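# Move workbench hose from red manifold port to blue

## Task

At the workbench, release the hose's latch on the manifold's red port, then insert the hose into the blue port and press until it locks. The robot must not tip over or be left leaning, and nothing may be knocked over or pushed out of the work area.

## Robot and tools

Robot: TidyBot++, a wheeled base about 0.54 m long, 0.50 m wide and 0.38 m tall on four driven casters. It has one seven-joint arm with a two-finger gripper, so every arm argument addresses that single arm. The shoulder sits 0.12 m ahead of the base centre at 0.68 m height. Segments: upper arm 0.42 m, forearm 0.31 m, hand 0.31 m. Cameras: base_camera, fixed on the base looking forward and down, and wrist_camera, which looks along the hand. Calibration matrices use the base frame as world.

Frames: base frame origin on the floor below the base centre, x ahead, y to the left, z up, in metres. The odometry frame is the base frame as it stood at the start. hand_pose is the point between the finger pads; its z axis runs out along the fingers, and the fingers close along its y axis.

Tool move: one action per call. Keys:
- base: object with any of translate_m (forward positive), strafe_m (left positive), each -2 to 2 m, and rotate_rad (counter-clockwise seen from above positive), -6.3 to 6.3 rad. These are offsets from where the base currently is, measured along its axes at the start of the command.
- joints: absolute targets by name: joint_1_rad to joint_7_rad in radians, plus gripper_pos from 0 (open, about 85 mm gap) to 1 (closed, squeezing hard). Ranges: joint_2_rad ±2.249, joint_4_rad ±2.579, joint_6_rad ±2.099; joints 1, 3, 5 and 7 turn without limit but go the short way, so send steps smaller than half a turn. joint_1_rad positive turns the arm clockwise from above, opposite to rotate_rad. joint_2_rad 0 points the upper arm up, positive leans forward. joint_4_rad 0 is a straight elbow; with joint_3_rad near 3.14, negative bends the forearm forward. joint_6_rad negative tips the hand forward. joint_7_rad at 1.57 with the hand down puts the fingers opening left and right.
- target: one list of 7 numbers, an absolute hand pose in the base frame: x, y, z in metres, then quaternion qw, qx, qy, qz, in the same form as the hand_pose line. With target, joints may hold only gripper_pos.
- speeds: caps for this action: translate_m and strafe_m 0.05 to 0.5 m/s (give only one when both are used), rotate_rad 0.1 to 1.57 rad/s.
- min_time_s: 0.1 to 8 s, the shortest duration for arm motions.
- cameras: list of base_camera, wrist_camera or all. blocking: true (default) waits until motion ends; false returns after about half a second while motion continues.
A move with no action just reports the state and images. Unknown keys make the call invalid; out-of-range values get it refused, and then the remaining robot calls in that reply are skipped, as they are after an uncommanded stop.

wait: seconds 0 to 10, returns state, ends early when running moves settle. stop: brakes all your motions; braked joints may keep pressing on contact. zoom_image: camera plus region [x0, y0, x1, y1] in pixels, at most 504 on each side, from the newest image. read_manual: returns licence text only. finished_scene: scene number; ends the scene for good, and the goal must hold without the robot.

Result lines: move says done or the worst status. base_status, joint_status, hand_status report done, moving, off_target (resting short, possibly still pushing), not_followed (self-collision check withheld targets, shown with cause:), contact_stop, time_out, torque_fault, or limit_stop_at_motor_heat. hand_target is where the joints' targets would put the hand; to hold a pose, resend hand_target rather than hand_pose. base_odometry counts wheel turns (slip included), heading in rad. base_tilt in degrees, forward and right positive. motor_effort is percent of maximum, bracket holds the peak of the last action. on_its_own lists what happened uncommanded. ARM HIT flags a hard arm hit on the base or itself. MOTOR HOT appears at 60 °C; at 75 °C the arm goes limp for a while.

Practical notes: after a target reports done, the hand is usually within about 3 cm; correct by adding the error (wanted minus hand_pose) to the previous target. Joint friction can leave joints off by their tolerance; a repeated identical command does nothing. Loads make the arm sag. Targets low, close and pointing forward in front of the base work poorly and may drive the arm into the base, which nothing prevents. Pointing down, the hand reaches about 0.94 m height only close in. Closed fingertips stick about 20 mm past the hand point.

Avoid: driving or turning the base while the arm is caught on something high (tipping risk); hard pushes or pulls with a raised, extended hand, which can lift wheels; swinging a stretched arm sideways. Backing away or retracting the arm rights a slight lean. Do not slam into fixed objects, drop parts, or squeeze, twist or yank the gripper hard; too much joint torque triggers a 10 s torque fault. Long stretched holds heat the motors. Loose objects may occasionally be nudged by outside pushes.

Each tool is called after "Call:" in YAML: its name, and indented under it one key for each argument.

## Session

Call:
move:

Scene clock: 0.00 s.
Motor temperatures (°C): [34 37 29 34 40 37 47]
base_odometry: x=+0.000 y=+0.000 heading=+0.000
base_tilt: forward=+0.2 right=+0.4
base_status: not commanded
joint_positions: joint_1_rad=+0.046 joint_2_rad=-0.370 joint_3_rad=+3.139 joint_4_rad=-2.508 joint_5_rad=+0.035 joint_6_rad=-0.859 joint_7_rad=+1.564 gripper_pos=+0.000
joint_status: not commanded
motor_effort: joint_1_rad=+1 joint_2_rad=-1 joint_3_rad=+1 joint_4_rad=+12 joint_5_rad=+0 joint_6_rad=+2 joint_7_rad=-1
hand_pose: x=+0.2762 y=-0.0138 z=+0.5972 quat_wxyz=(+0.016, +0.997, -0.014, +0.072) (m; base frame)
hand_target: x=+0.2762 y=-0.0138 z=+0.5972 quat_wxyz=(+0.016, +0.997, -0.014, +0.072) (m; base frame)
hand_status: not commanded
pictures: base_camera, wrist_camera

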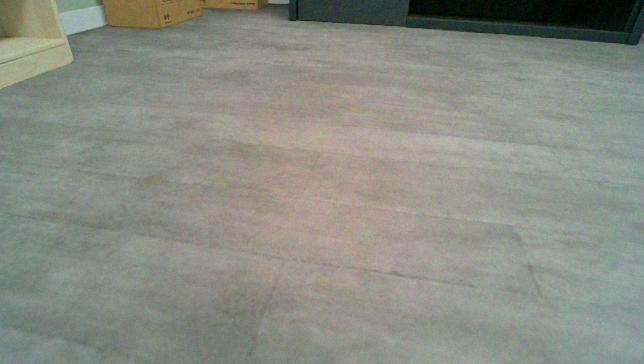

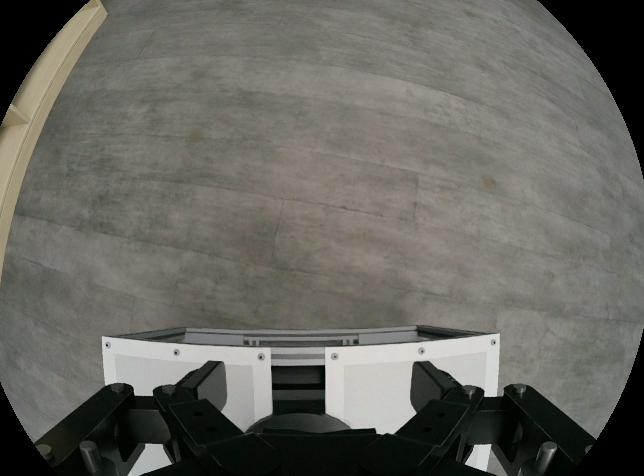

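Call:
move:
  joints: {"joint_6_rad": 0.35}
  cameras: ["all"]

Call:
move:
  base: {"rotate_rad": 1.57}
  cameras: ["all"]

Scene clock: 9.00 s.
move: done
base_odometry: x=+0.000 y=+0.000 heading=+0.000
base_tilt: forward=+0.2 right=+0.4
base_status: not commanded
joint_positions: joint_1_rad=+0.046 joint_2_rad=-0.370 joint_3_rad=+3.139 joint_4_rad=-2.508 joint_5_rad=+0.035 joint_6_rad=+0.292 joint_7_rad=+1.564 gripper_pos=+0.000
joint_status: all done
motor_effort: joint_1_rad=+0(1) joint_2_rad=-5(5) joint_3_rad=+0(2) joint_4_rad=+17(18) joint_5_rad=-1(1) joint_6_rad=+9(10) joint_7_rad=-1(1)
hand_pose: x=+0.5312 y=-0.0130 z=+0.8206 quat_wxyz=(+0.017, +0.797, -0.003, +0.603) (m; base frame)
hand_target: x=+0.5356 y=-0.0126 z=+0.8380 quat_wxyz=(+0.017, +0.780, -0.002, +0.626) (m; base frame)
hand_status: not commanded
pictures: base_camera, wrist_camera
camera_calibration:
wrist_camera: T_world_to_cam=[[-0.00772039, -0.999775, 0.0197752, -0.0214305], [-0.261251, -0.0170723, -0.96512, 0.992145], [0.96524, -0.0126174, -0.26106, -0.17089], [0, 0, 0, 1]] pos_world=[0.423983, -0.00664362, 0.91335]

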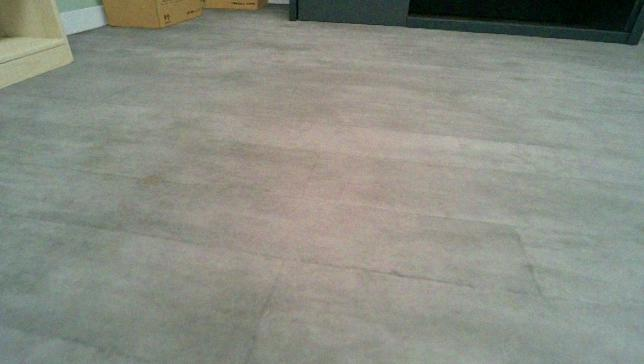

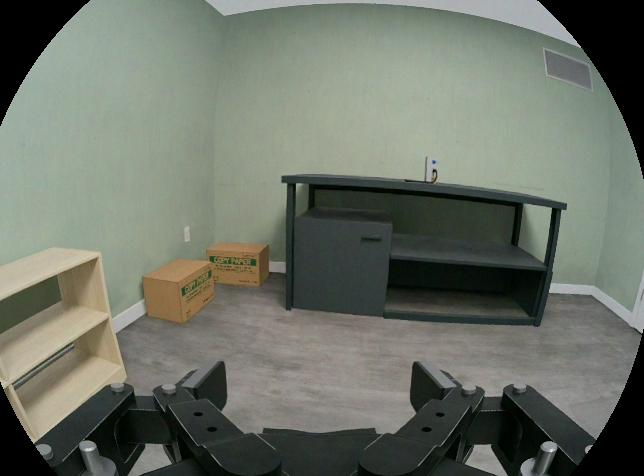

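Scene clock: 11.30 s.
move: done
base_odometry: x=+0.000 y=+0.000 heading=+1.569
base_tilt: forward=+0.2 right=+0.4
base_status: done
joint_positions: joint_1_rad=+0.045 joint_2_rad=-0.370 joint_3_rad=+3.139 joint_4_rad=-2.508 joint_5_rad=+0.035 joint_6_rad=+0.292 joint_7_rad=+1.564 gripper_pos=+0.000
joint_status: not commanded
motor_effort: joint_1_rad=+0(1) joint_2_rad=-5(6) joint_3_rad=+1(2) joint_4_rad=+17(18) joint_5_rad=-1(2) joint_6_rad=+9(10) joint_7_rad=-1(1)
hand_pose: x=+0.5312 y=-0.0128 z=+0.8206 quat_wxyz=(+0.017, +0.797, -0.003, +0.603) (m; base frame)
hand_target: x=+0.5356 y=-0.0126 z=+0.8380 quat_wxyz=(+0.017, +0.780, -0.002, +0.626) (m; base frame)
hand_status: not commanded
pictures: base_camera, wrist_camera
camera_calibration:
wrist_camera: T_world_to_cam=[[-0.00730833, -0.999778, 0.0197659, -0.0214938], [-0.261246, -0.017171, -0.96512, 0.992144], [0.965245, -0.0122172, -0.261062, -0.170886], [0, 0, 0, 1]] pos_world=[0.423983, -0.00654071, 0.91335]

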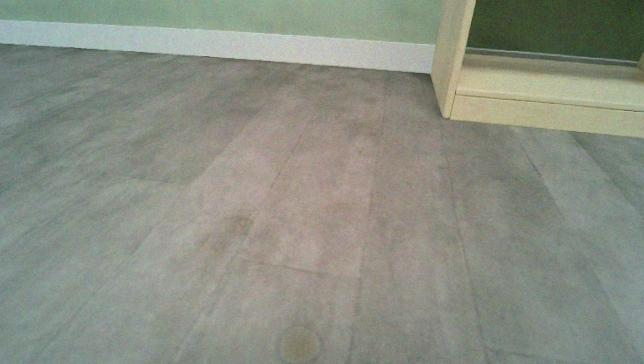

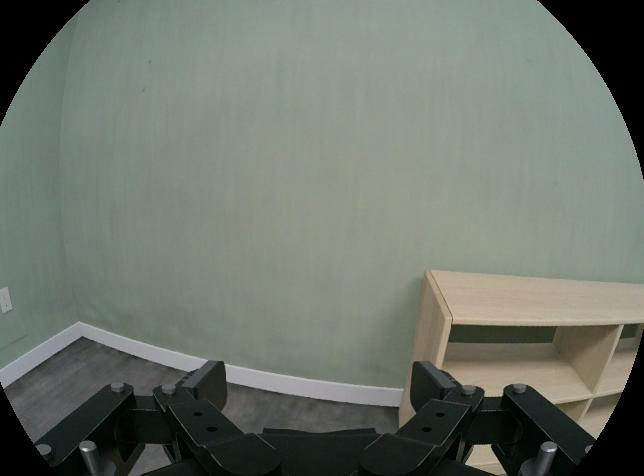

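Call:
move:
  base: {"rotate_rad": -1.72}
  cameras: ["all"]

Call:
zoom_image:
  camera: "wrist_camera"
  region: [200, 120, 480, 340]

Scene clock: 17.77 s.
move: done
base_odometry: x=+0.000 y=+0.000 heading=-0.150
base_tilt: forward=+0.2 right=+0.4
base_status: done
joint_positions: joint_1_rad=+0.045 joint_2_rad=-0.370 joint_3_rad=+3.139 joint_4_rad=-2.508 joint_5_rad=+0.035 joint_6_rad=+0.292 joint_7_rad=+1.564 gripper_pos=+0.000
joint_status: not commanded
motor_effort: joint_1_rad=+0(2) joint_2_rad=-5(6) joint_3_rad=+0(3) joint_4_rad=+17(18) joint_5_rad=-1(1) joint_6_rad=+9(10) joint_7_rad=-1(1)
hand_pose: x=+0.5312 y=-0.0129 z=+0.8206 quat_wxyz=(+0.017, +0.797, -0.003, +0.603) (m; base frame)
hand_target: x=+0.5356 y=-0.0126 z=+0.8380 quat_wxyz=(+0.017, +0.780, -0.002, +0.626) (m; base frame)
hand_status: not commanded
pictures: base_camera, wrist_camera
camera_calibration:
wrist_camera: T_world_to_cam=[[-0.00740473, -0.999777, 0.0197923, -0.0214777], [-0.261247, -0.0171713, -0.965119, 0.992144], [0.965243, -0.0123171, -0.261062, -0.170886], [0, 0, 0, 1]] pos_world=[0.423983, -0.00654136, 0.91335]

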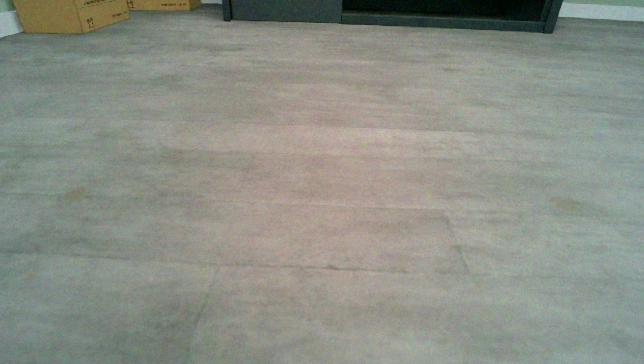

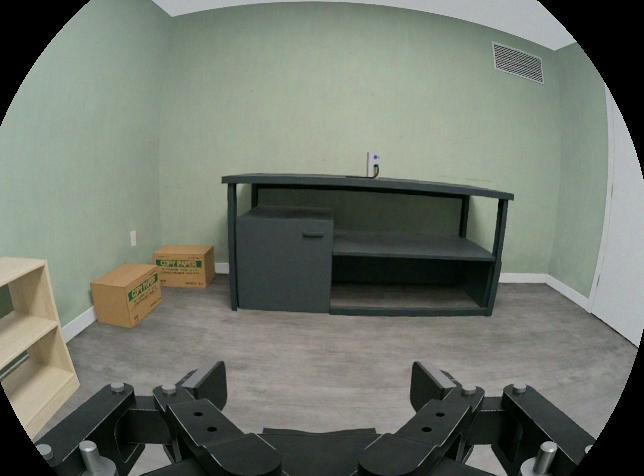

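Scaled by 1.800.

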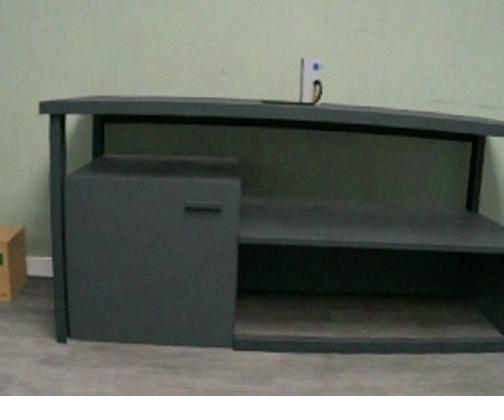

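Call:
move:
  base: {"translate_m": 1.0, "strafe_m": -0.35}
  cameras: ["all"]

Call:
zoom_image:
  camera: "wrist_camera"
  region: [200, 80, 440, 260]

Scene clock: 32.30 s.
move: done
base_odometry: x=+0.937 y=-0.495 heading=-0.150
base_tilt: forward=+0.2 right=+0.4
base_status: done
joint_positions: joint_1_rad=+0.045 joint_2_rad=-0.371 joint_3_rad=+3.139 joint_4_rad=-2.508 joint_5_rad=+0.035 joint_6_rad=+0.294 joint_7_rad=+1.564 gripper_pos=+0.000
joint_status: not commanded
motor_effort: joint_1_rad=+0(1) joint_2_rad=-4(7) joint_3_rad=+1(2) joint_4_rad=+16(18) joint_5_rad=-1(1) joint_6_rad=+8(10) joint_7_rad=-1(1)
hand_pose: x=+0.5313 y=-0.0128 z=+0.8212 quat_wxyz=(+0.017, +0.797, -0.003, +0.604) (m; base frame)
hand_target: x=+0.5356 y=-0.0126 z=+0.8380 quat_wxyz=(+0.017, +0.780, -0.002, +0.626) (m; base frame)
hand_status: not commanded
pictures: base_camera, wrist_camera
camera_calibration:
wrist_camera: T_world_to_cam=[[-0.00731725, -0.999776, 0.0198509, -0.0215764], [-0.259562, -0.0172721, -0.965572, 0.992214], [0.965699, -0.0122179, -0.259377, -0.172412], [0, 0, 0, 1]] pos_world=[0.423881, -0.00654043, 0.913763]

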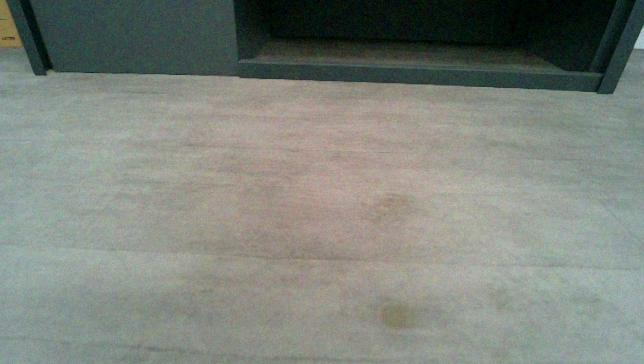

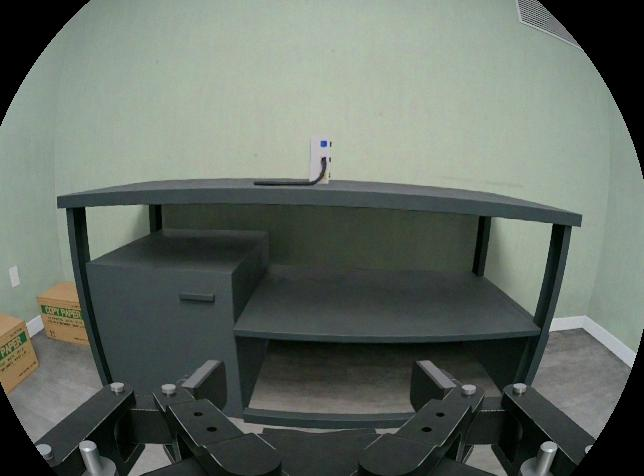

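Scaled by 2.100.

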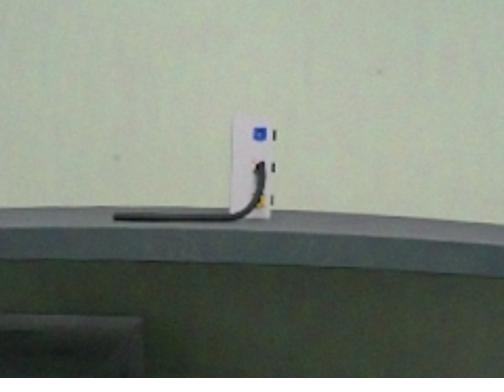

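Call:
move:
  target: [0.55, 0.0, 1.08, 0, 0.7071, 0, 0.7071]
  min_time_s: 2

Call:
move:
  base: {"translate_m": 0.55, "rotate_rad": -0.03}
  cameras: ["all"]

Call:
zoom_image:
  camera: "wrist_camera"
  region: [200, 150, 440, 350]

Scene clock: 94.20 s.
move: done
base_odometry: x=+0.937 y=-0.495 heading=-0.150
base_tilt: forward=+0.2 right=+0.4
base_status: not commanded
joint_positions: joint_1_rad=+0.006 joint_2_rad=-0.455 joint_3_rad=+3.139 joint_4_rad=-1.995 joint_5_rad=+0.035 joint_6_rad=-0.013 joint_7_rad=+1.564 gripper_pos=+0.000
joint_status: not commanded
motor_effort: joint_1_rad=+1(1) joint_2_rad=-4(6) joint_3_rad=+0(1) joint_4_rad=+19(20) joint_5_rad=-1(1) joint_6_rad=+9(10) joint_7_rad=-1(1)
hand_pose: x=+0.5596 y=+0.0001 z=+1.0753 quat_wxyz=(+0.012, +0.700, +0.009, +0.714) (m; base frame)
hand_target: x=+0.5500 y=+0.0000 z=+1.0800 quat_wxyz=(+0.000, +0.707, +0.000, +0.707) (m; base frame)
hand_status: done (0.011 m and 2.0 deg from the pose sent, 0.260 m and 15.8 deg at the start)
pictures: none

Scene clock: 96.60 s.
move: done
base_odometry: x=+1.481 y=-0.578 heading=-0.181
base_tilt: forward=+0.2 right=+0.4
base_status: done
joint_positions: joint_1_rad=+0.003 joint_2_rad=-0.466 joint_3_rad=+3.140 joint_4_rad=-1.994 joint_5_rad=+0.035 joint_6_rad=-0.016 joint_7_rad=+1.564 gripper_pos=+0.000
joint_status: not commanded
motor_effort: joint_1_rad=+0(1) joint_2_rad=-5(7) joint_3_rad=+1(2) joint_4_rad=+20(20) joint_5_rad=-1(1) joint_6_rad=+10(10) joint_7_rad=-1(1)
hand_pose: x=+0.5552 y=+0.0011 z=+1.0792 quat_wxyz=(+0.011, +0.698, +0.010, +0.716) (m; base frame)
hand_target: x=+0.5500 y=+0.0000 z=+1.0800 quat_wxyz=(+0.000, +0.707, +0.000, +0.707) (m; base frame)
hand_status: not commanded
pictures: base_camera, wrist_camera
camera_calibration:
wrist_camera: T_world_to_cam=[[0.0162069, -0.999407, 0.0303921, -0.0370224], [0.0374053, -0.0297688, -0.998857, 1.11873], [0.999169, 0.0173252, 0.0369007, -0.466694], [0, 0, 0, 1]] pos_world=[0.42506, 0.00438845, 1.1358]

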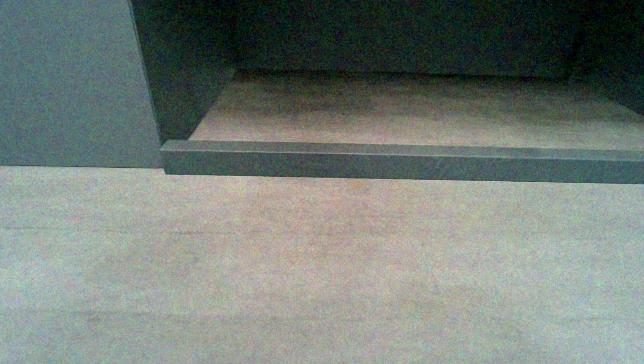

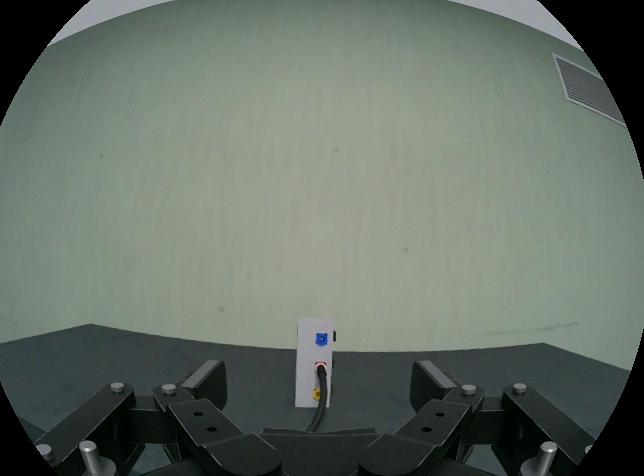

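Scaled by 2.100.

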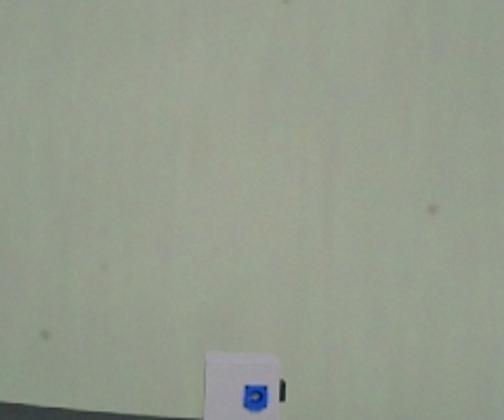

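Call:
zoom_image:
  camera: "wrist_camera"
  region: [270, 310, 370, 435]

Scaled by 4.032.

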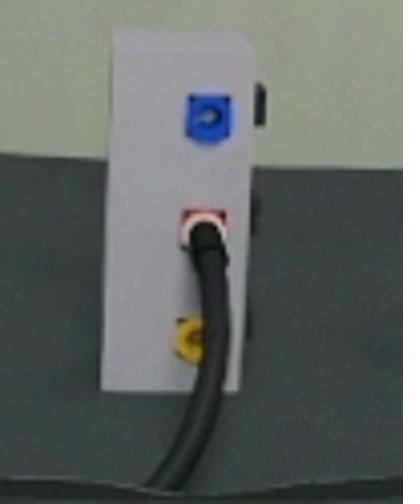

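Call:
move:
  base: {"translate_m": 0.25}
  speeds: {"translate_m": 0.25}
  cameras: ["all"]

Call:
zoom_image:
  camera: "wrist_camera"
  region: [240, 300, 400, 460]

Scene clock: 125.17 s.
move: done
base_odometry: x=+1.727 y=-0.623 heading=-0.181
base_tilt: forward=+0.2 right=+0.4
base_status: done
joint_positions: joint_1_rad=+0.003 joint_2_rad=-0.470 joint_3_rad=+3.140 joint_4_rad=-1.994 joint_5_rad=+0.035 joint_6_rad=-0.017 joint_7_rad=+1.564 gripper_pos=+0.000
joint_status: not commanded
motor_effort: joint_1_rad=+0(1) joint_2_rad=-4(7) joint_3_rad=+0(2) joint_4_rad=+19(21) joint_5_rad=-1(1) joint_6_rad=+10(10) joint_7_rad=-1(1)
hand_pose: x=+0.5536 y=+0.0011 z=+1.0807 quat_wxyz=(+0.011, +0.696, +0.010, +0.717) (m; base frame)
hand_target: x=+0.5500 y=+0.0000 z=+1.0800 quat_wxyz=(+0.000, +0.707, +0.000, +0.707) (m; base frame)
hand_status: not commanded
pictures: base_camera, wrist_camera
camera_calibration:
wrist_camera: T_world_to_cam=[[0.0161044, -0.999407, 0.0304454, -0.0370459], [0.0408064, -0.029767, -0.998724, 1.11832], [0.999037, 0.0173262, 0.0403028, -0.468839], [0, 0, 0, 1]] pos_world=[0.42335, 0.00438845, 1.13692]

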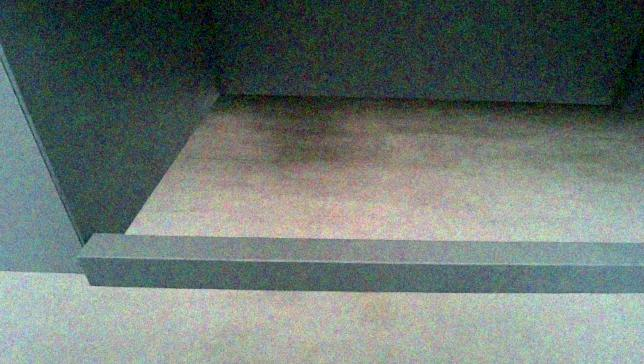

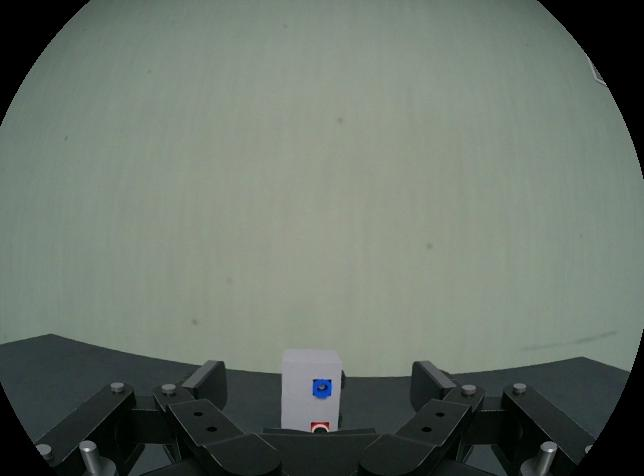

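Scaled by 3.150.

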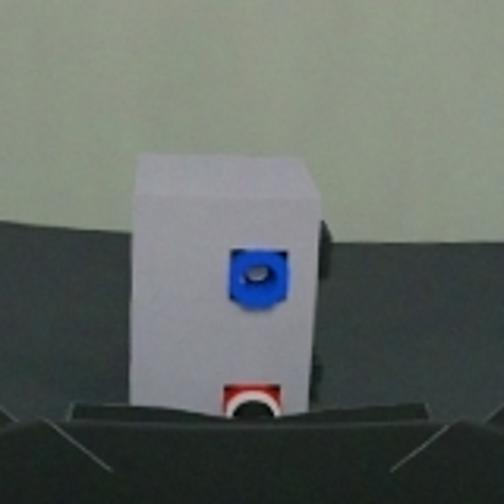

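Call:
move:
  target: [0.52, 0.0, 0.98, 0, 0.7071, 0, 0.7071]
  min_time_s: 2
  cameras: ["wrist_camera"]

Call:
zoom_image:
  camera: "wrist_camera"
  region: [230, 260, 400, 440]

Scene clock: 136.00 s.
move: done
base_odometry: x=+1.727 y=-0.623 heading=-0.181
base_tilt: forward=+0.2 right=+0.4
base_status: not commanded
joint_positions: joint_1_rad=+0.003 joint_2_rad=-0.519 joint_3_rad=+3.140 joint_4_rad=-2.285 joint_5_rad=+0.035 joint_6_rad=+0.136 joint_7_rad=+1.564 gripper_pos=+0.000
joint_status: not commanded
motor_effort: joint_1_rad=+0(1) joint_2_rad=-3(4) joint_3_rad=+1(2) joint_4_rad=+19(21) joint_5_rad=-1(1) joint_6_rad=+9(10) joint_7_rad=-1(1)
hand_pose: x=+0.5293 y=+0.0027 z=+0.9678 quat_wxyz=(+0.009, +0.728, +0.012, +0.686) (m; base frame)
hand_target: x=+0.5200 y=+0.0000 z=+0.9800 quat_wxyz=(+0.000, +0.707, +0.000, +0.707) (m; base frame)
hand_status: done (0.016 m and 3.8 deg from the pose sent, 0.106 m and 2.4 deg at the start)
pictures: wrist_camera
camera_calibration:
wrist_camera: T_world_to_cam=[[0.0239087, -0.999315, 0.0282314, -0.033582], [-0.0477218, -0.0293481, -0.998429, 1.05317], [0.998574, 0.0225239, -0.0483908, -0.35393], [0, 0, 0, 1]] pos_world=[0.404487, 0.00532142, 1.03534]

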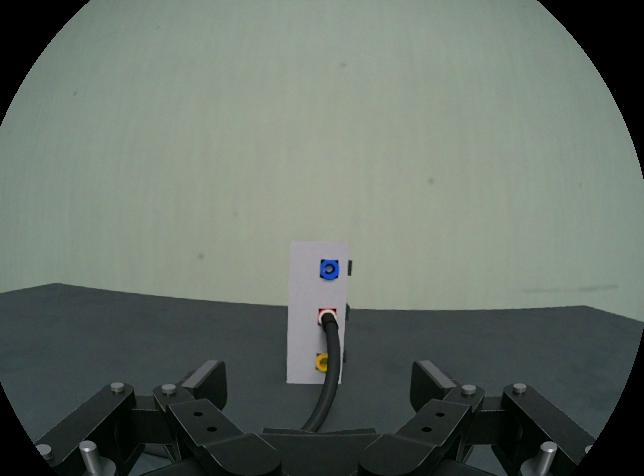

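Scaled by 2.800.

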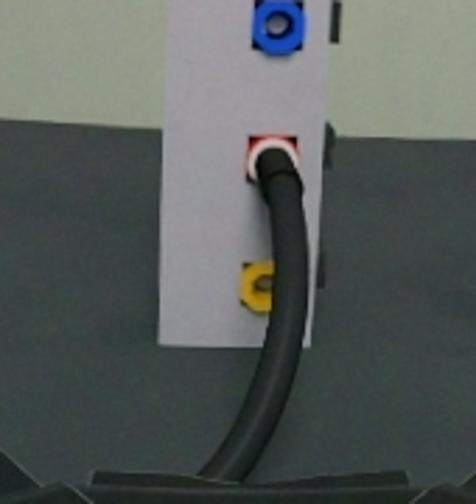

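Call:
move:
  base: {"strafe_m": -0.35}

Call:
move:
  target: [0.66, -0.05, 1.0, -0.3536, 0.6124, 0.3536, 0.6124]
  min_time_s: 3
  cameras: ["wrist_camera"]

Scene clock: 163.50 s.
move: done
base_odometry: x=+1.664 y=-0.967 heading=-0.181
base_tilt: forward=+0.2 right=+0.4
base_status: done
joint_positions: joint_1_rad=+0.002 joint_2_rad=-0.522 joint_3_rad=+3.142 joint_4_rad=-2.285 joint_5_rad=+0.035 joint_6_rad=+0.137 joint_7_rad=+1.564 gripper_pos=+0.000
joint_status: not commanded
motor_effort: joint_1_rad=+1(1) joint_2_rad=-2(3) joint_3_rad=+2(2) joint_4_rad=+19(20) joint_5_rad=-1(1) joint_6_rad=+9(10) joint_7_rad=-1(1)
hand_pose: x=+0.5285 y=+0.0021 z=+0.9694 quat_wxyz=(+0.009, +0.726, +0.011, +0.687) (m; base frame)
hand_target: x=+0.5200 y=+0.0000 z=+0.9800 quat_wxyz=(+0.000, +0.707, +0.000, +0.707) (m; base frame)
hand_status: not commanded
pictures: none

Scene clock: 166.80 s.
move: done
base_odometry: x=+1.664 y=-0.967 heading=-0.181
base_tilt: forward=+0.2 right=+0.4
base_status: not commanded
joint_positions: joint_1_rad=-1.901 joint_2_rad=-1.227 joint_3_rad=+4.100 joint_4_rad=-1.325 joint_5_rad=+0.253 joint_6_rad=-0.926 joint_7_rad=+2.297 gripper_pos=+0.000
joint_status: not commanded
motor_effort: joint_1_rad=+0(2) joint_2_rad=+28(29) joint_3_rad=-13(15) joint_4_rad=+5(21) joint_5_rad=-6(6) joint_6_rad=+7(10) joint_7_rad=-1(1)
hand_pose: x=+0.6431 y=-0.0303 z=+1.0430 quat_wxyz=(-0.382, +0.600, +0.332, +0.620) (m; base frame)
hand_target: x=+0.6600 y=-0.0500 z=+1.0000 quat_wxyz=(-0.354, +0.612, +0.354, +0.612) (m; base frame)
hand_status: done (0.050 m and 4.4 deg from the pose sent, 0.145 m and 59.9 deg at the start)
pictures: wrist_camera
camera_calibration:
wrist_camera: T_world_to_cam=[[0.880579, -0.471812, -0.0444318, -0.530587], [-0.00518973, 0.0841515, -0.996439, 1.10676], [0.473871, 0.877674, 0.0716534, -0.225073], [0, 0, 0, 1]] pos_world=[0.579623, -0.145932, 1.09537]

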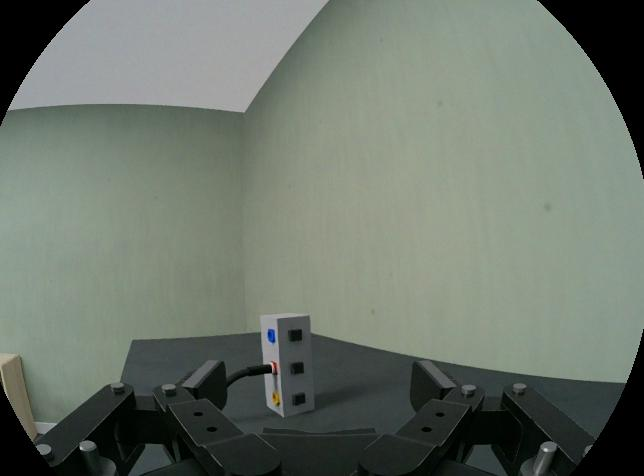

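Call:
zoom_image:
  camera: "wrist_camera"
  region: [215, 300, 335, 430]

Scaled by 3.877.

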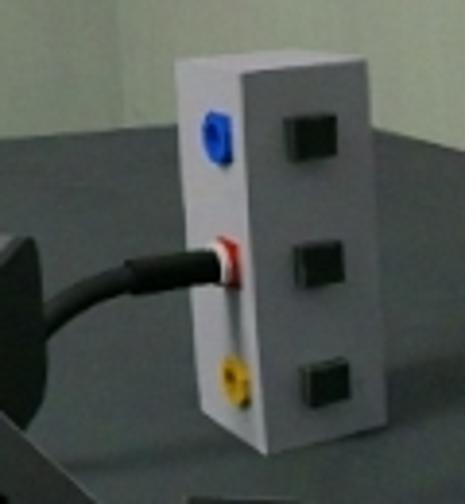

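Call:
move:
  base: {"translate_m": 0.15}
  speeds: {"translate_m": 0.15}
  cameras: ["all"]

Call:
move:
  target: [0.65, 0.14, 1.0, -0.5, 0.5, 0.5, 0.5]
  min_time_s: 3
  cameras: ["wrist_camera"]

Scene clock: 246.97 s.
move: done
base_odometry: x=+1.812 y=-0.994 heading=-0.181
base_tilt: forward=+0.2 right=+0.4
base_status: done
joint_positions: joint_1_rad=-1.905 joint_2_rad=-1.229 joint_3_rad=+4.102 joint_4_rad=-1.322 joint_5_rad=+0.255 joint_6_rad=-0.932 joint_7_rad=+2.299 gripper_pos=+0.000
joint_status: not commanded
motor_effort: joint_1_rad=+1(2) joint_2_rad=+28(29) joint_3_rad=-13(14) joint_4_rad=+5(7) joint_5_rad=-6(6) joint_6_rad=+6(7) joint_7_rad=-1(1)
hand_pose: x=+0.6440 y=-0.0296 z=+1.0411 quat_wxyz=(-0.382, +0.600, +0.334, +0.618) (m; base frame)
hand_target: x=+0.6600 y=-0.0500 z=+1.0000 quat_wxyz=(-0.354, +0.612, +0.354, +0.612) (m; base frame)
hand_status: not commanded
pictures: base_camera, wrist_camera
camera_calibration:
wrist_camera: T_world_to_cam=[[0.882276, -0.46863, -0.0444423, -0.532088], [-0.00724926, 0.0808734, -0.996698, 1.1063], [0.470677, 0.879685, 0.0679554, -0.219978], [0, 0, 0, 1]] pos_world=[0.581007, -0.145312, 1.09395]

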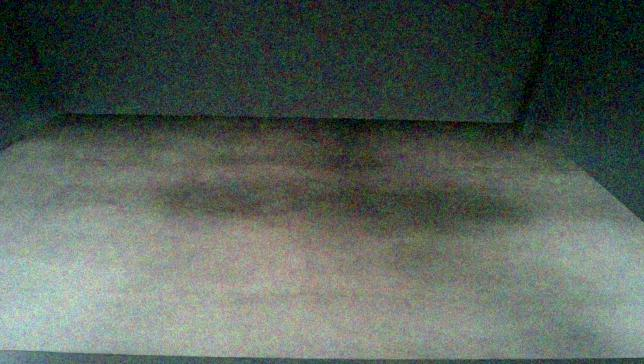

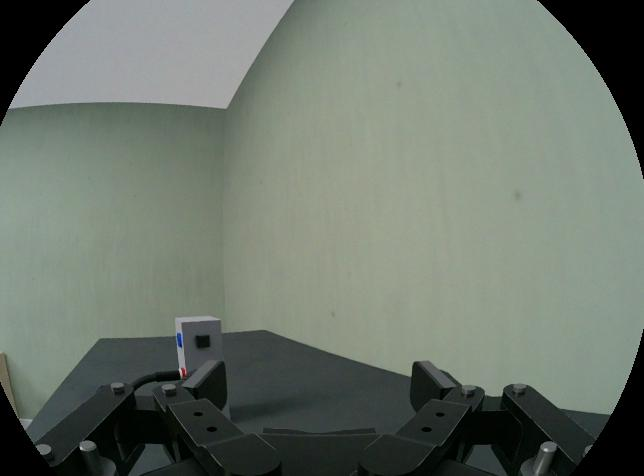

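Scene clock: 250.37 s.
move: off_target
base_odometry: x=+1.795 y=-0.992 heading=-0.203
base_tilt: forward=+0.1 right=+0.4
base_status: not commanded
joint_positions: joint_1_rad=-2.116 joint_2_rad=-1.227 joint_3_rad=+4.102 joint_4_rad=-1.071 joint_5_rad=+0.255 joint_6_rad=-1.202 joint_7_rad=+2.383 gripper_pos=+0.000
joint_status: not commanded
motor_effort: joint_1_rad=-44(52) joint_2_rad=+19(30) joint_3_rad=-12(14) joint_4_rad=+3(7) joint_5_rad=-7(7) joint_6_rad=+6(7) joint_7_rad=-1(1)
hand_pose: x=+0.6575 y=+0.0057 z=+1.0376 quat_wxyz=(-0.427, +0.569, +0.412, +0.569) (m; base frame)
hand_target: x=+0.6500 y=+0.1400 z=+1.0000 quat_wxyz=(-0.500, +0.500, +0.500, +0.500) (m; base frame)
hand_status: off_target (0.140 m and 17.2 deg from the pose sent, 0.175 m and 29.4 deg at the start)
pictures: wrist_camera
camera_calibration:
wrist_camera: T_world_to_cam=[[0.960521, -0.27777, -0.0156096, -0.610059], [-0.00800968, 0.0284744, -0.999562, 1.10378], [0.278092, 0.960226, 0.0251254, -0.0865602], [0, 0, 0, 1]] pos_world=[0.618887, -0.117768, 1.09595]

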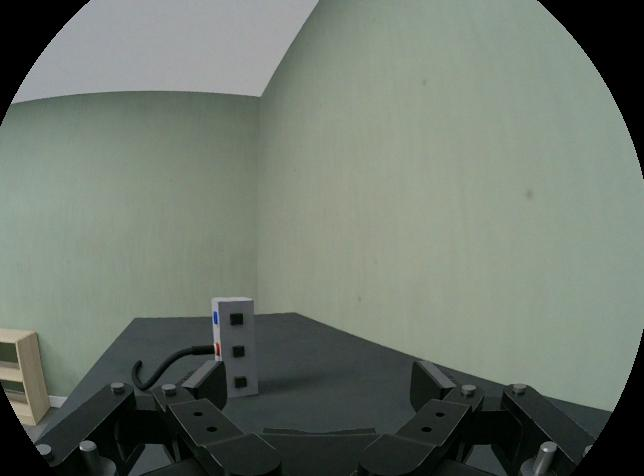

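Call:
move:
  joints: {"joint_1_rad": -1.8}
  min_time_s: 2

Call:
move:
  base: {"translate_m": -0.2}
  speeds: {"translate_m": 0.15}
  cameras: ["all"]

Scene clock: 262.53 s.
move: done
base_odometry: x=+1.797 y=-0.992 heading=-0.202
base_tilt: forward=+0.2 right=+0.4
base_status: not commanded
joint_positions: joint_1_rad=-1.800 joint_2_rad=-1.251 joint_3_rad=+4.102 joint_4_rad=-1.066 joint_5_rad=+0.255 joint_6_rad=-1.203 joint_7_rad=+2.383 gripper_pos=+0.000
joint_status: all done
motor_effort: joint_1_rad=+0(43) joint_2_rad=+32(33) joint_3_rad=-12(13) joint_4_rad=+3(5) joint_5_rad=-7(8) joint_6_rad=+7(7) joint_7_rad=-1(1)
hand_pose: x=+0.6351 y=-0.1722 z=+1.0318 quat_wxyz=(-0.340, +0.624, +0.307, +0.633) (m; base frame)
hand_target: x=+0.6358 y=-0.1857 z=+1.0000 quat_wxyz=(-0.329, +0.626, +0.329, +0.626) (m; base frame)
hand_status: not commanded
pictures: none

Scene clock: 264.53 s.
move: done
base_odometry: x=+1.601 y=-0.952 heading=-0.202
base_tilt: forward=+0.2 right=+0.4
base_status: done
joint_positions: joint_1_rad=-1.798 joint_2_rad=-1.251 joint_3_rad=+4.102 joint_4_rad=-1.066 joint_5_rad=+0.255 joint_6_rad=-1.206 joint_7_rad=+2.383 gripper_pos=+0.000
joint_status: not commanded
motor_effort: joint_1_rad=+0(3) joint_2_rad=+32(33) joint_3_rad=-12(13) joint_4_rad=+3(4) joint_5_rad=-7(8) joint_6_rad=+7(7) joint_7_rad=-1(1)
hand_pose: x=+0.6343 y=-0.1730 z=+1.0313 quat_wxyz=(-0.340, +0.625, +0.308, +0.632) (m; base frame)
hand_target: x=+0.6358 y=-0.1857 z=+1.0000 quat_wxyz=(-0.329, +0.626, +0.329, +0.626) (m; base frame)
hand_status: not commanded
pictures: base_camera, wrist_camera
camera_calibration:
wrist_camera: T_world_to_cam=[[0.824621, -0.564655, -0.0341195, -0.581778], [-0.00448984, 0.0537804, -0.998543, 1.10353], [0.565667, 0.823573, 0.0418132, -0.131637], [0, 0, 0, 1]] pos_world=[0.559164, -0.279439, 1.08757]

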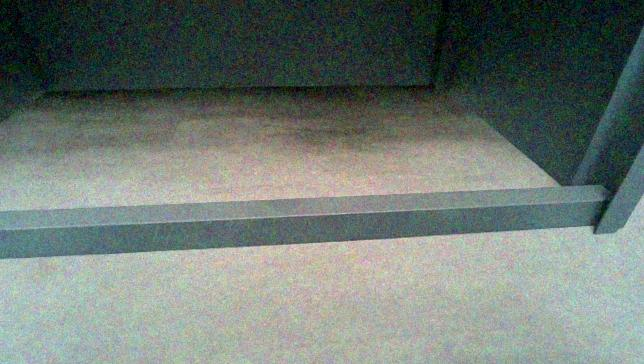

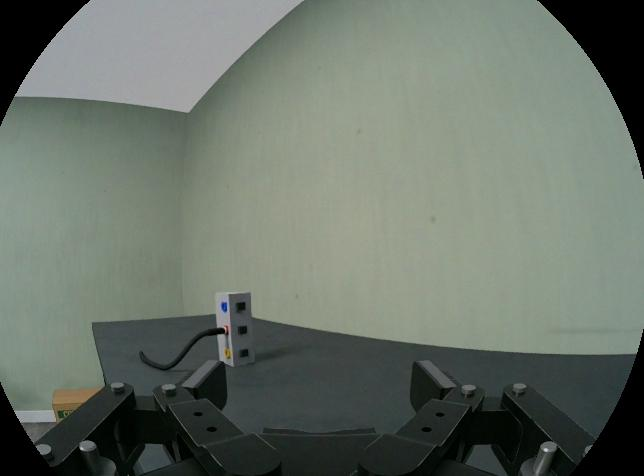

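Call:
move:
  base: {"translate_m": -0.35}

Call:
move:
  joints: {"joint_1_rad": 0.0, "joint_2_rad": -0.5, "joint_3_rad": 3.14, "joint_4_rad": -2.2, "joint_5_rad": 0.0, "joint_6_rad": 0.1, "joint_7_rad": 1.57, "gripper_pos": 1.0}
  min_time_s: 4
  cameras: ["all"]

Scene clock: 311.27 s.
move: done
base_odometry: x=+1.257 y=-0.881 heading=-0.202
base_tilt: forward=+0.2 right=+0.5
base_status: done
joint_positions: joint_1_rad=-1.794 joint_2_rad=-1.251 joint_3_rad=+4.102 joint_4_rad=-1.066 joint_5_rad=+0.255 joint_6_rad=-1.208 joint_7_rad=+2.383 gripper_pos=+0.000
joint_status: not commanded
motor_effort: joint_1_rad=+0(3) joint_2_rad=+32(34) joint_3_rad=-11(14) joint_4_rad=+3(4) joint_5_rad=-7(8) joint_6_rad=+6(7) joint_7_rad=-1(1)
hand_pose: x=+0.6332 y=-0.1748 z=+1.0309 quat_wxyz=(-0.339, +0.626, +0.307, +0.632) (m; base frame)
hand_target: x=+0.6358 y=-0.1857 z=+1.0000 quat_wxyz=(-0.329, +0.626, +0.329, +0.626) (m; base frame)
hand_status: not commanded
pictures: none

Scene clock: 315.83 s.
move: done
base_odometry: x=+1.257 y=-0.881 heading=-0.202
base_tilt: forward=+0.2 right=+0.4
base_status: not commanded
joint_positions: joint_1_rad=-0.012 joint_2_rad=-0.520 joint_3_rad=+3.165 joint_4_rad=-2.170 joint_5_rad=+0.051 joint_6_rad=+0.038 joint_7_rad=+1.643 gripper_pos=+0.999
joint_status: all done
motor_effort: joint_1_rad=+1(3) joint_2_rad=-3(33) joint_3_rad=+1(14) joint_4_rad=+20(21) joint_5_rad=-1(8) joint_6_rad=+9(11) joint_7_rad=-1(2)
hand_pose: x=+0.5344 y=-0.0051 z=+1.0093 quat_wxyz=(+0.041, +0.720, +0.038, +0.691) (m; base frame)
hand_target: x=+0.5402 y=+0.0022 z=+1.0014 quat_wxyz=(+0.000, +0.717, +0.000, +0.697) (m; base frame)
hand_status: not commanded
pictures: base_camera, wrist_camera
camera_calibration:
wrist_camera: T_world_to_cam=[[0.0176758, -0.99362, 0.111387, -0.123299], [-0.0302266, -0.111884, -0.993261, 1.07968], [0.999387, 0.0141898, -0.0320114, -0.373863], [0, 0, 0, 1]] pos_world=[0.408448, 0.00359201, 1.07417]

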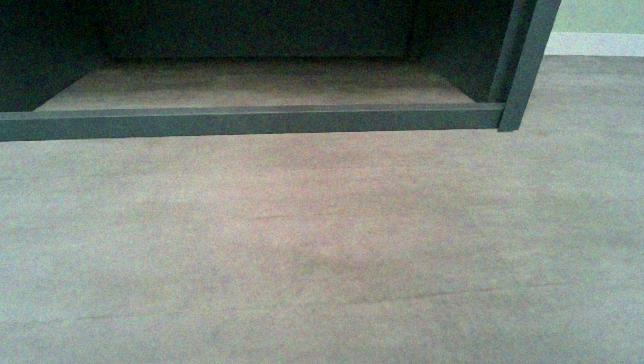

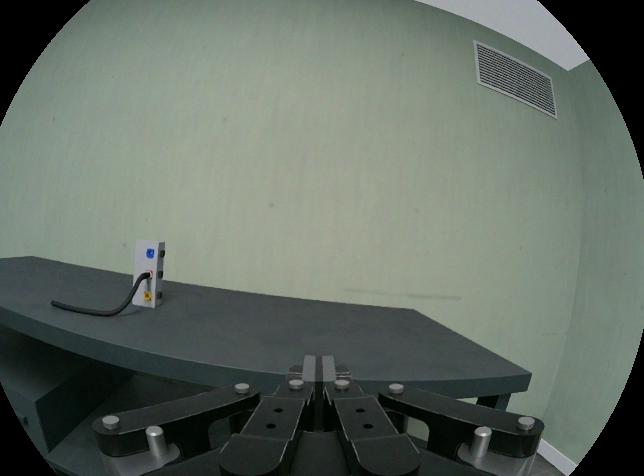

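Call:
move:
  base: {"translate_m": 0.572, "strafe_m": -0.338, "rotate_rad": 0.021}
  speeds: {"translate_m": 0.3}
  cameras: ["all"]

Scene clock: 351.37 s.
move: done
base_odometry: x=+1.750 y=-1.327 heading=-0.181
base_tilt: forward=+0.2 right=+0.4
base_status: done
joint_positions: joint_1_rad=-0.009 joint_2_rad=-0.511 joint_3_rad=+3.158 joint_4_rad=-2.171 joint_5_rad=+0.051 joint_6_rad=+0.042 joint_7_rad=+1.642 gripper_pos=+0.999
joint_status: not commanded
motor_effort: joint_1_rad=+0(1) joint_2_rad=-3(5) joint_3_rad=+0(3) joint_4_rad=+19(21) joint_5_rad=-1(1) joint_6_rad=+9(10) joint_7_rad=-1(1)
hand_pose: x=+0.5375 y=-0.0028 z=+1.0063 quat_wxyz=(+0.040, +0.722, +0.040, +0.689) (m; base frame)
hand_target: x=+0.5402 y=+0.0022 z=+1.0014 quat_wxyz=(+0.000, +0.717, +0.000, +0.697) (m; base frame)
hand_status: not commanded
pictures: base_camera, wrist_camera
camera_calibration:
wrist_camera: T_world_to_cam=[[0.0211227, -0.993362, 0.113076, -0.124334], [-0.0360547, -0.113785, -0.992851, 1.07976], [0.999127, 0.0168947, -0.0382188, -0.370727], [0, 0, 0, 1]] pos_world=[0.41196, 0.00561491, 1.07193]

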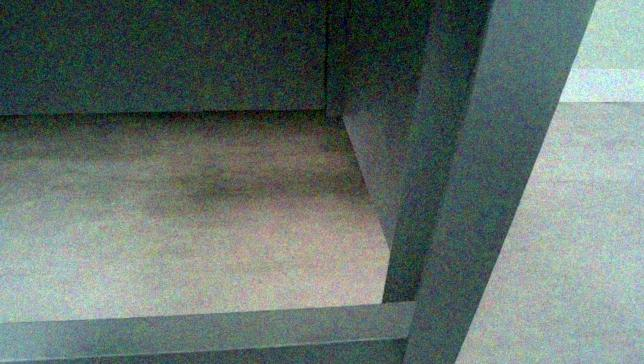

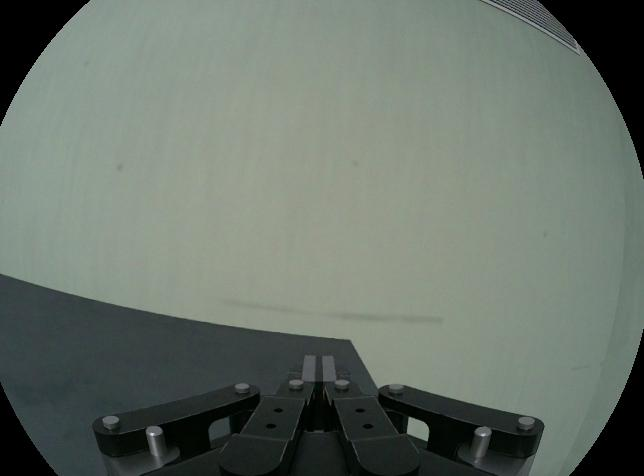

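Call:
move:
  base: {"rotate_rad": 0.08}
  joints: {"joint_1_rad": -0.8, "joint_3_rad": 3.13, "joint_5_rad": -0.03, "joint_7_rad": 1.52}
  min_time_s: 2
  cameras: ["all"]

Scene clock: 380.77 s.
move: done
base_odometry: x=+1.750 y=-1.327 heading=-0.102
base_tilt: forward=+0.2 right=+0.4
base_status: done
joint_positions: joint_1_rad=-0.789 joint_2_rad=-0.511 joint_3_rad=+3.152 joint_4_rad=-2.171 joint_5_rad=+0.021 joint_6_rad=+0.042 joint_7_rad=+1.592 gripper_pos=+0.999
joint_status: all done
motor_effort: joint_1_rad=+0(1) joint_2_rad=-3(3) joint_3_rad=+1(2) joint_4_rad=+20(21) joint_5_rad=+0(2) joint_6_rad=+10(10) joint_7_rad=-1(2)
hand_pose: x=+0.4166 y=+0.2942 z=+1.0063 quat_wxyz=(-0.251, +0.664, +0.288, +0.643) (m; base frame)
hand_target: x=+0.4077 y=+0.3065 z=+1.0014 quat_wxyz=(-0.297, +0.670, +0.257, +0.630) (m; base frame)
hand_status: not commanded
pictures: base_camera, wrist_camera
camera_calibration:
wrist_camera: T_world_to_cam=[[0.717597, -0.695442, 0.0376043, -0.128567], [0.00147173, -0.0524794, -0.998621, 1.08128], [0.696457, 0.716663, -0.0366356, -0.336294], [0, 0, 0, 1]] pos_world=[0.324882, 0.208343, 1.07231]

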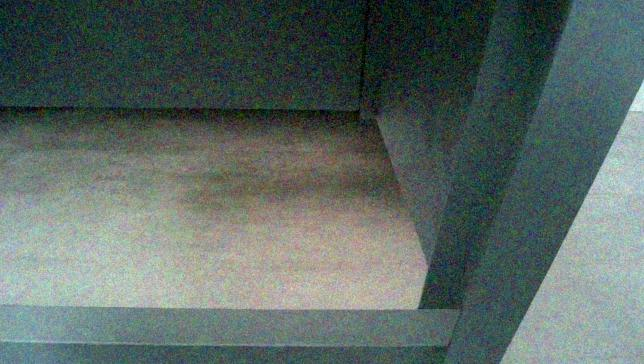

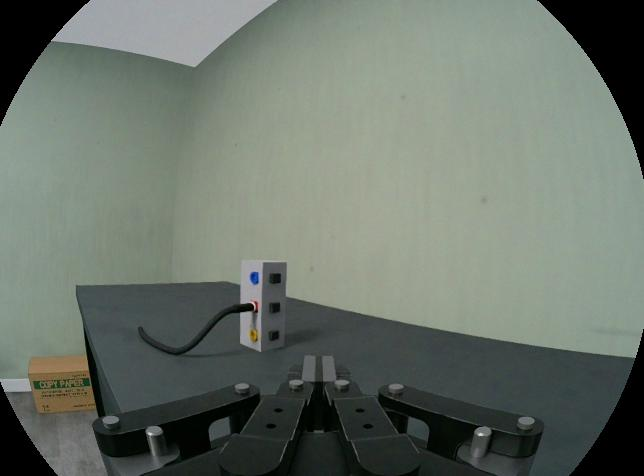

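Call:
zoom_image:
  camera: "wrist_camera"
  region: [210, 240, 330, 360]

Scaled by 4.200.

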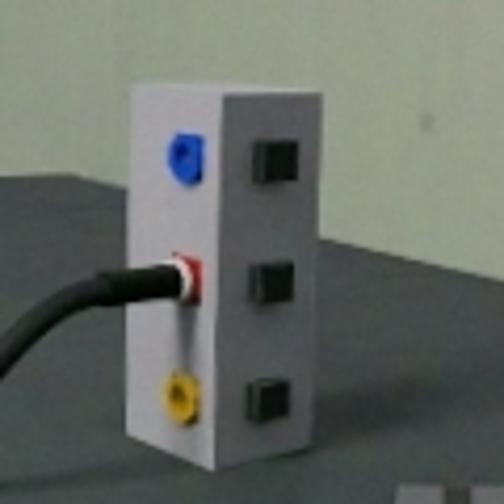

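Call:
move:
  joints: {"joint_1_rad": -0.83, "joint_2_rad": 0.484, "joint_4_rad": -1.46, "joint_6_rad": 0.373, "joint_3_rad": 3.13, "joint_5_rad": -0.03, "joint_7_rad": 1.5}
  min_time_s: 4
  cameras: ["wrist_camera"]

Call:
zoom_image:
  camera: "wrist_camera"
  region: [200, 250, 440, 450]

Scene clock: 459.83 s.
move: done
base_odometry: x=+1.750 y=-1.328 heading=-0.102
base_tilt: forward=+0.2 right=+0.4
base_status: not commanded
joint_positions: joint_1_rad=-0.817 joint_2_rad=+0.445 joint_3_rad=+3.152 joint_4_rad=-1.487 joint_5_rad=+0.021 joint_6_rad=+0.313 joint_7_rad=+1.572 gripper_pos=+0.999
joint_status: all done
motor_effort: joint_1_rad=+1(1) joint_2_rad=-31(34) joint_3_rad=+0(1) joint_4_rad=+18(21) joint_5_rad=-1(2) joint_6_rad=+10(11) joint_7_rad=-1(2)
hand_pose: x=+0.6590 y=+0.5715 z=+0.9354 quat_wxyz=(-0.265, +0.661, +0.295, +0.637) (m; base frame)
hand_target: x=+0.6552 y=+0.5933 z=+0.9396 quat_wxyz=(-0.318, +0.661, +0.251, +0.631) (m; base frame)
hand_status: not commanded
pictures: wrist_camera
camera_calibration:
wrist_camera: T_world_to_cam=[[0.740451, -0.671637, 0.025216, -0.124096], [-0.0065888, -0.0447694, -0.998976, 1.02603], [0.672078, 0.739526, -0.0375748, -0.702569], [0, 0, 0, 1]] pos_world=[0.570828, 0.482156, 1.00171]

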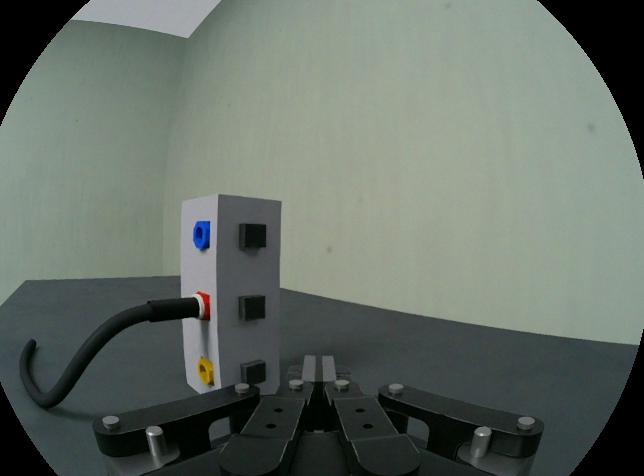

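Scaled by 2.100.

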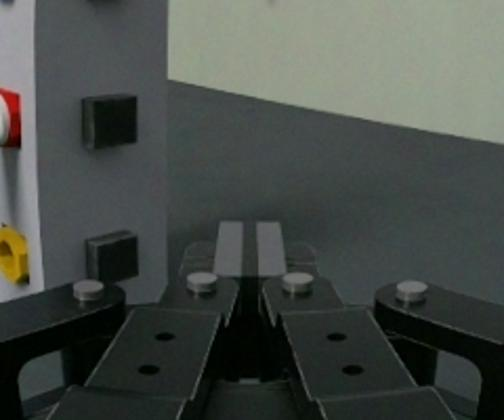

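Call:
move:
  joints: {"joint_1_rad": -0.856, "joint_2_rad": 0.695, "joint_4_rad": -1.075, "joint_6_rad": 0.12, "joint_7_rad": 1.5}
  min_time_s: 4
  cameras: ["wrist_camera"]

Call:
zoom_image:
  camera: "wrist_camera"
  region: [200, 250, 440, 450]

Scene clock: 492.57 s.
move: done
base_odometry: x=+1.750 y=-1.328 heading=-0.102
base_tilt: forward=+0.2 right=+0.4
base_status: not commanded
joint_positions: joint_1_rad=-0.843 joint_2_rad=+0.642 joint_3_rad=+3.152 joint_4_rad=-1.103 joint_5_rad=+0.021 joint_6_rad=+0.186 joint_7_rad=+1.572 gripper_pos=+0.999
joint_status: all done
motor_effort: joint_1_rad=+1(1) joint_2_rad=-38(39) joint_3_rad=+1(1) joint_4_rad=+19(21) joint_5_rad=-1(1) joint_6_rad=+9(11) joint_7_rad=-1(2)
hand_pose: x=+0.7015 y=+0.6499 z=+0.9682 quat_wxyz=(-0.281, +0.638, +0.295, +0.654) (m; base frame)
hand_target: x=+0.6961 y=+0.6747 z=+0.9182 quat_wxyz=(-0.316, +0.683, +0.270, +0.600) (m; base frame)
hand_status: not commanded
pictures: wrist_camera
camera_calibration:
wrist_camera: T_world_to_cam=[[0.755733, -0.654238, 0.028982, -0.129345], [0.0367767, -0.00178674, -0.999322, 1.00446], [0.653846, 0.756286, 0.0227104, -0.844339], [0, 0, 0, 1]] pos_world=[0.612877, 0.555734, 1.02671]

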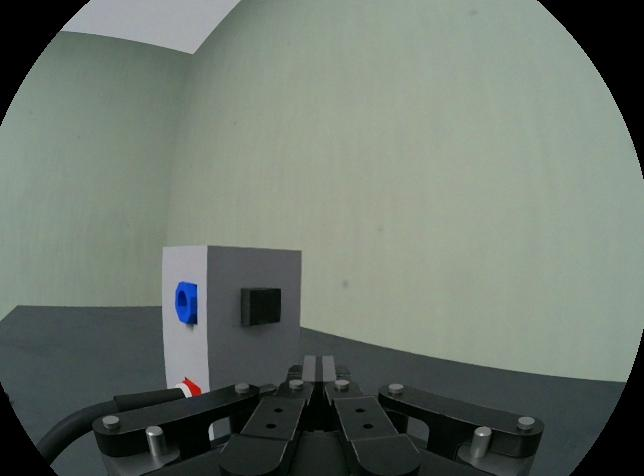

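Scaled by 2.100.

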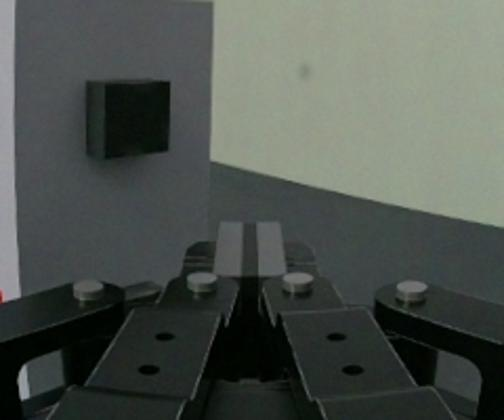

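Call:
move:
  joints: {"joint_2_rad": 0.72, "joint_4_rad": -1.072, "joint_6_rad": 0.095}
  min_time_s: 2
  cameras: ["wrist_camera"]

Call:
zoom_image:
  camera: "wrist_camera"
  region: [200, 250, 440, 450]

Scene clock: 515.00 s.
move: done
base_odometry: x=+1.750 y=-1.328 heading=-0.102
base_tilt: forward=+0.2 right=+0.4
base_status: not commanded
joint_positions: joint_1_rad=-0.843 joint_2_rad=+0.665 joint_3_rad=+3.152 joint_4_rad=-1.102 joint_5_rad=+0.021 joint_6_rad=+0.161 joint_7_rad=+1.572 gripper_pos=+0.999
joint_status: all done
motor_effort: joint_1_rad=+0(1) joint_2_rad=-39(39) joint_3_rad=+1(1) joint_4_rad=+19(20) joint_5_rad=-1(1) joint_6_rad=+9(11) joint_7_rad=-1(1)
hand_pose: x=+0.7060 y=+0.6546 z=+0.9404 quat_wxyz=(-0.274, +0.653, +0.302, +0.638) (m; base frame)
hand_target: x=+0.6992 y=+0.6787 z=+0.8901 quat_wxyz=(-0.308, +0.698, +0.276, +0.585) (m; base frame)
hand_status: not commanded
pictures: wrist_camera
camera_calibration:
wrist_camera: T_world_to_cam=[[0.756183, -0.653751, 0.0282281, -0.128765], [0.00506472, -0.0372898, -0.999292, 1.02213], [0.65434, 0.755791, -0.0248869, -0.805507], [0, 0, 0, 1]] pos_world=[0.619268, 0.56273, 1.00499]

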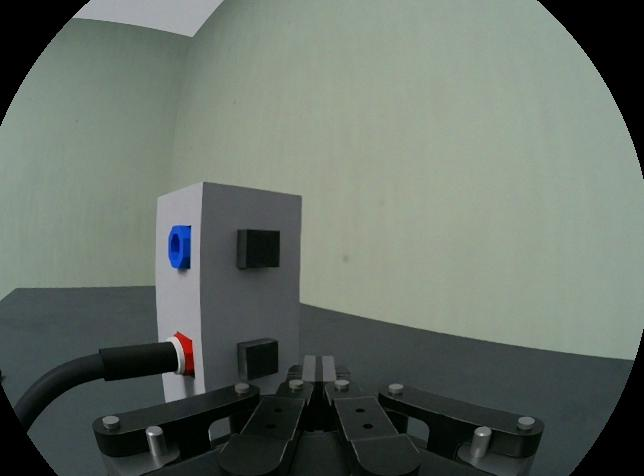

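Scaled by 2.100.

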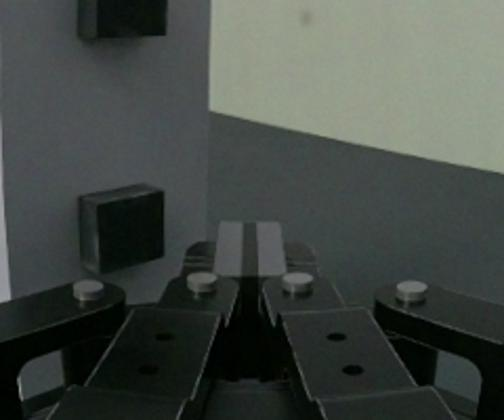

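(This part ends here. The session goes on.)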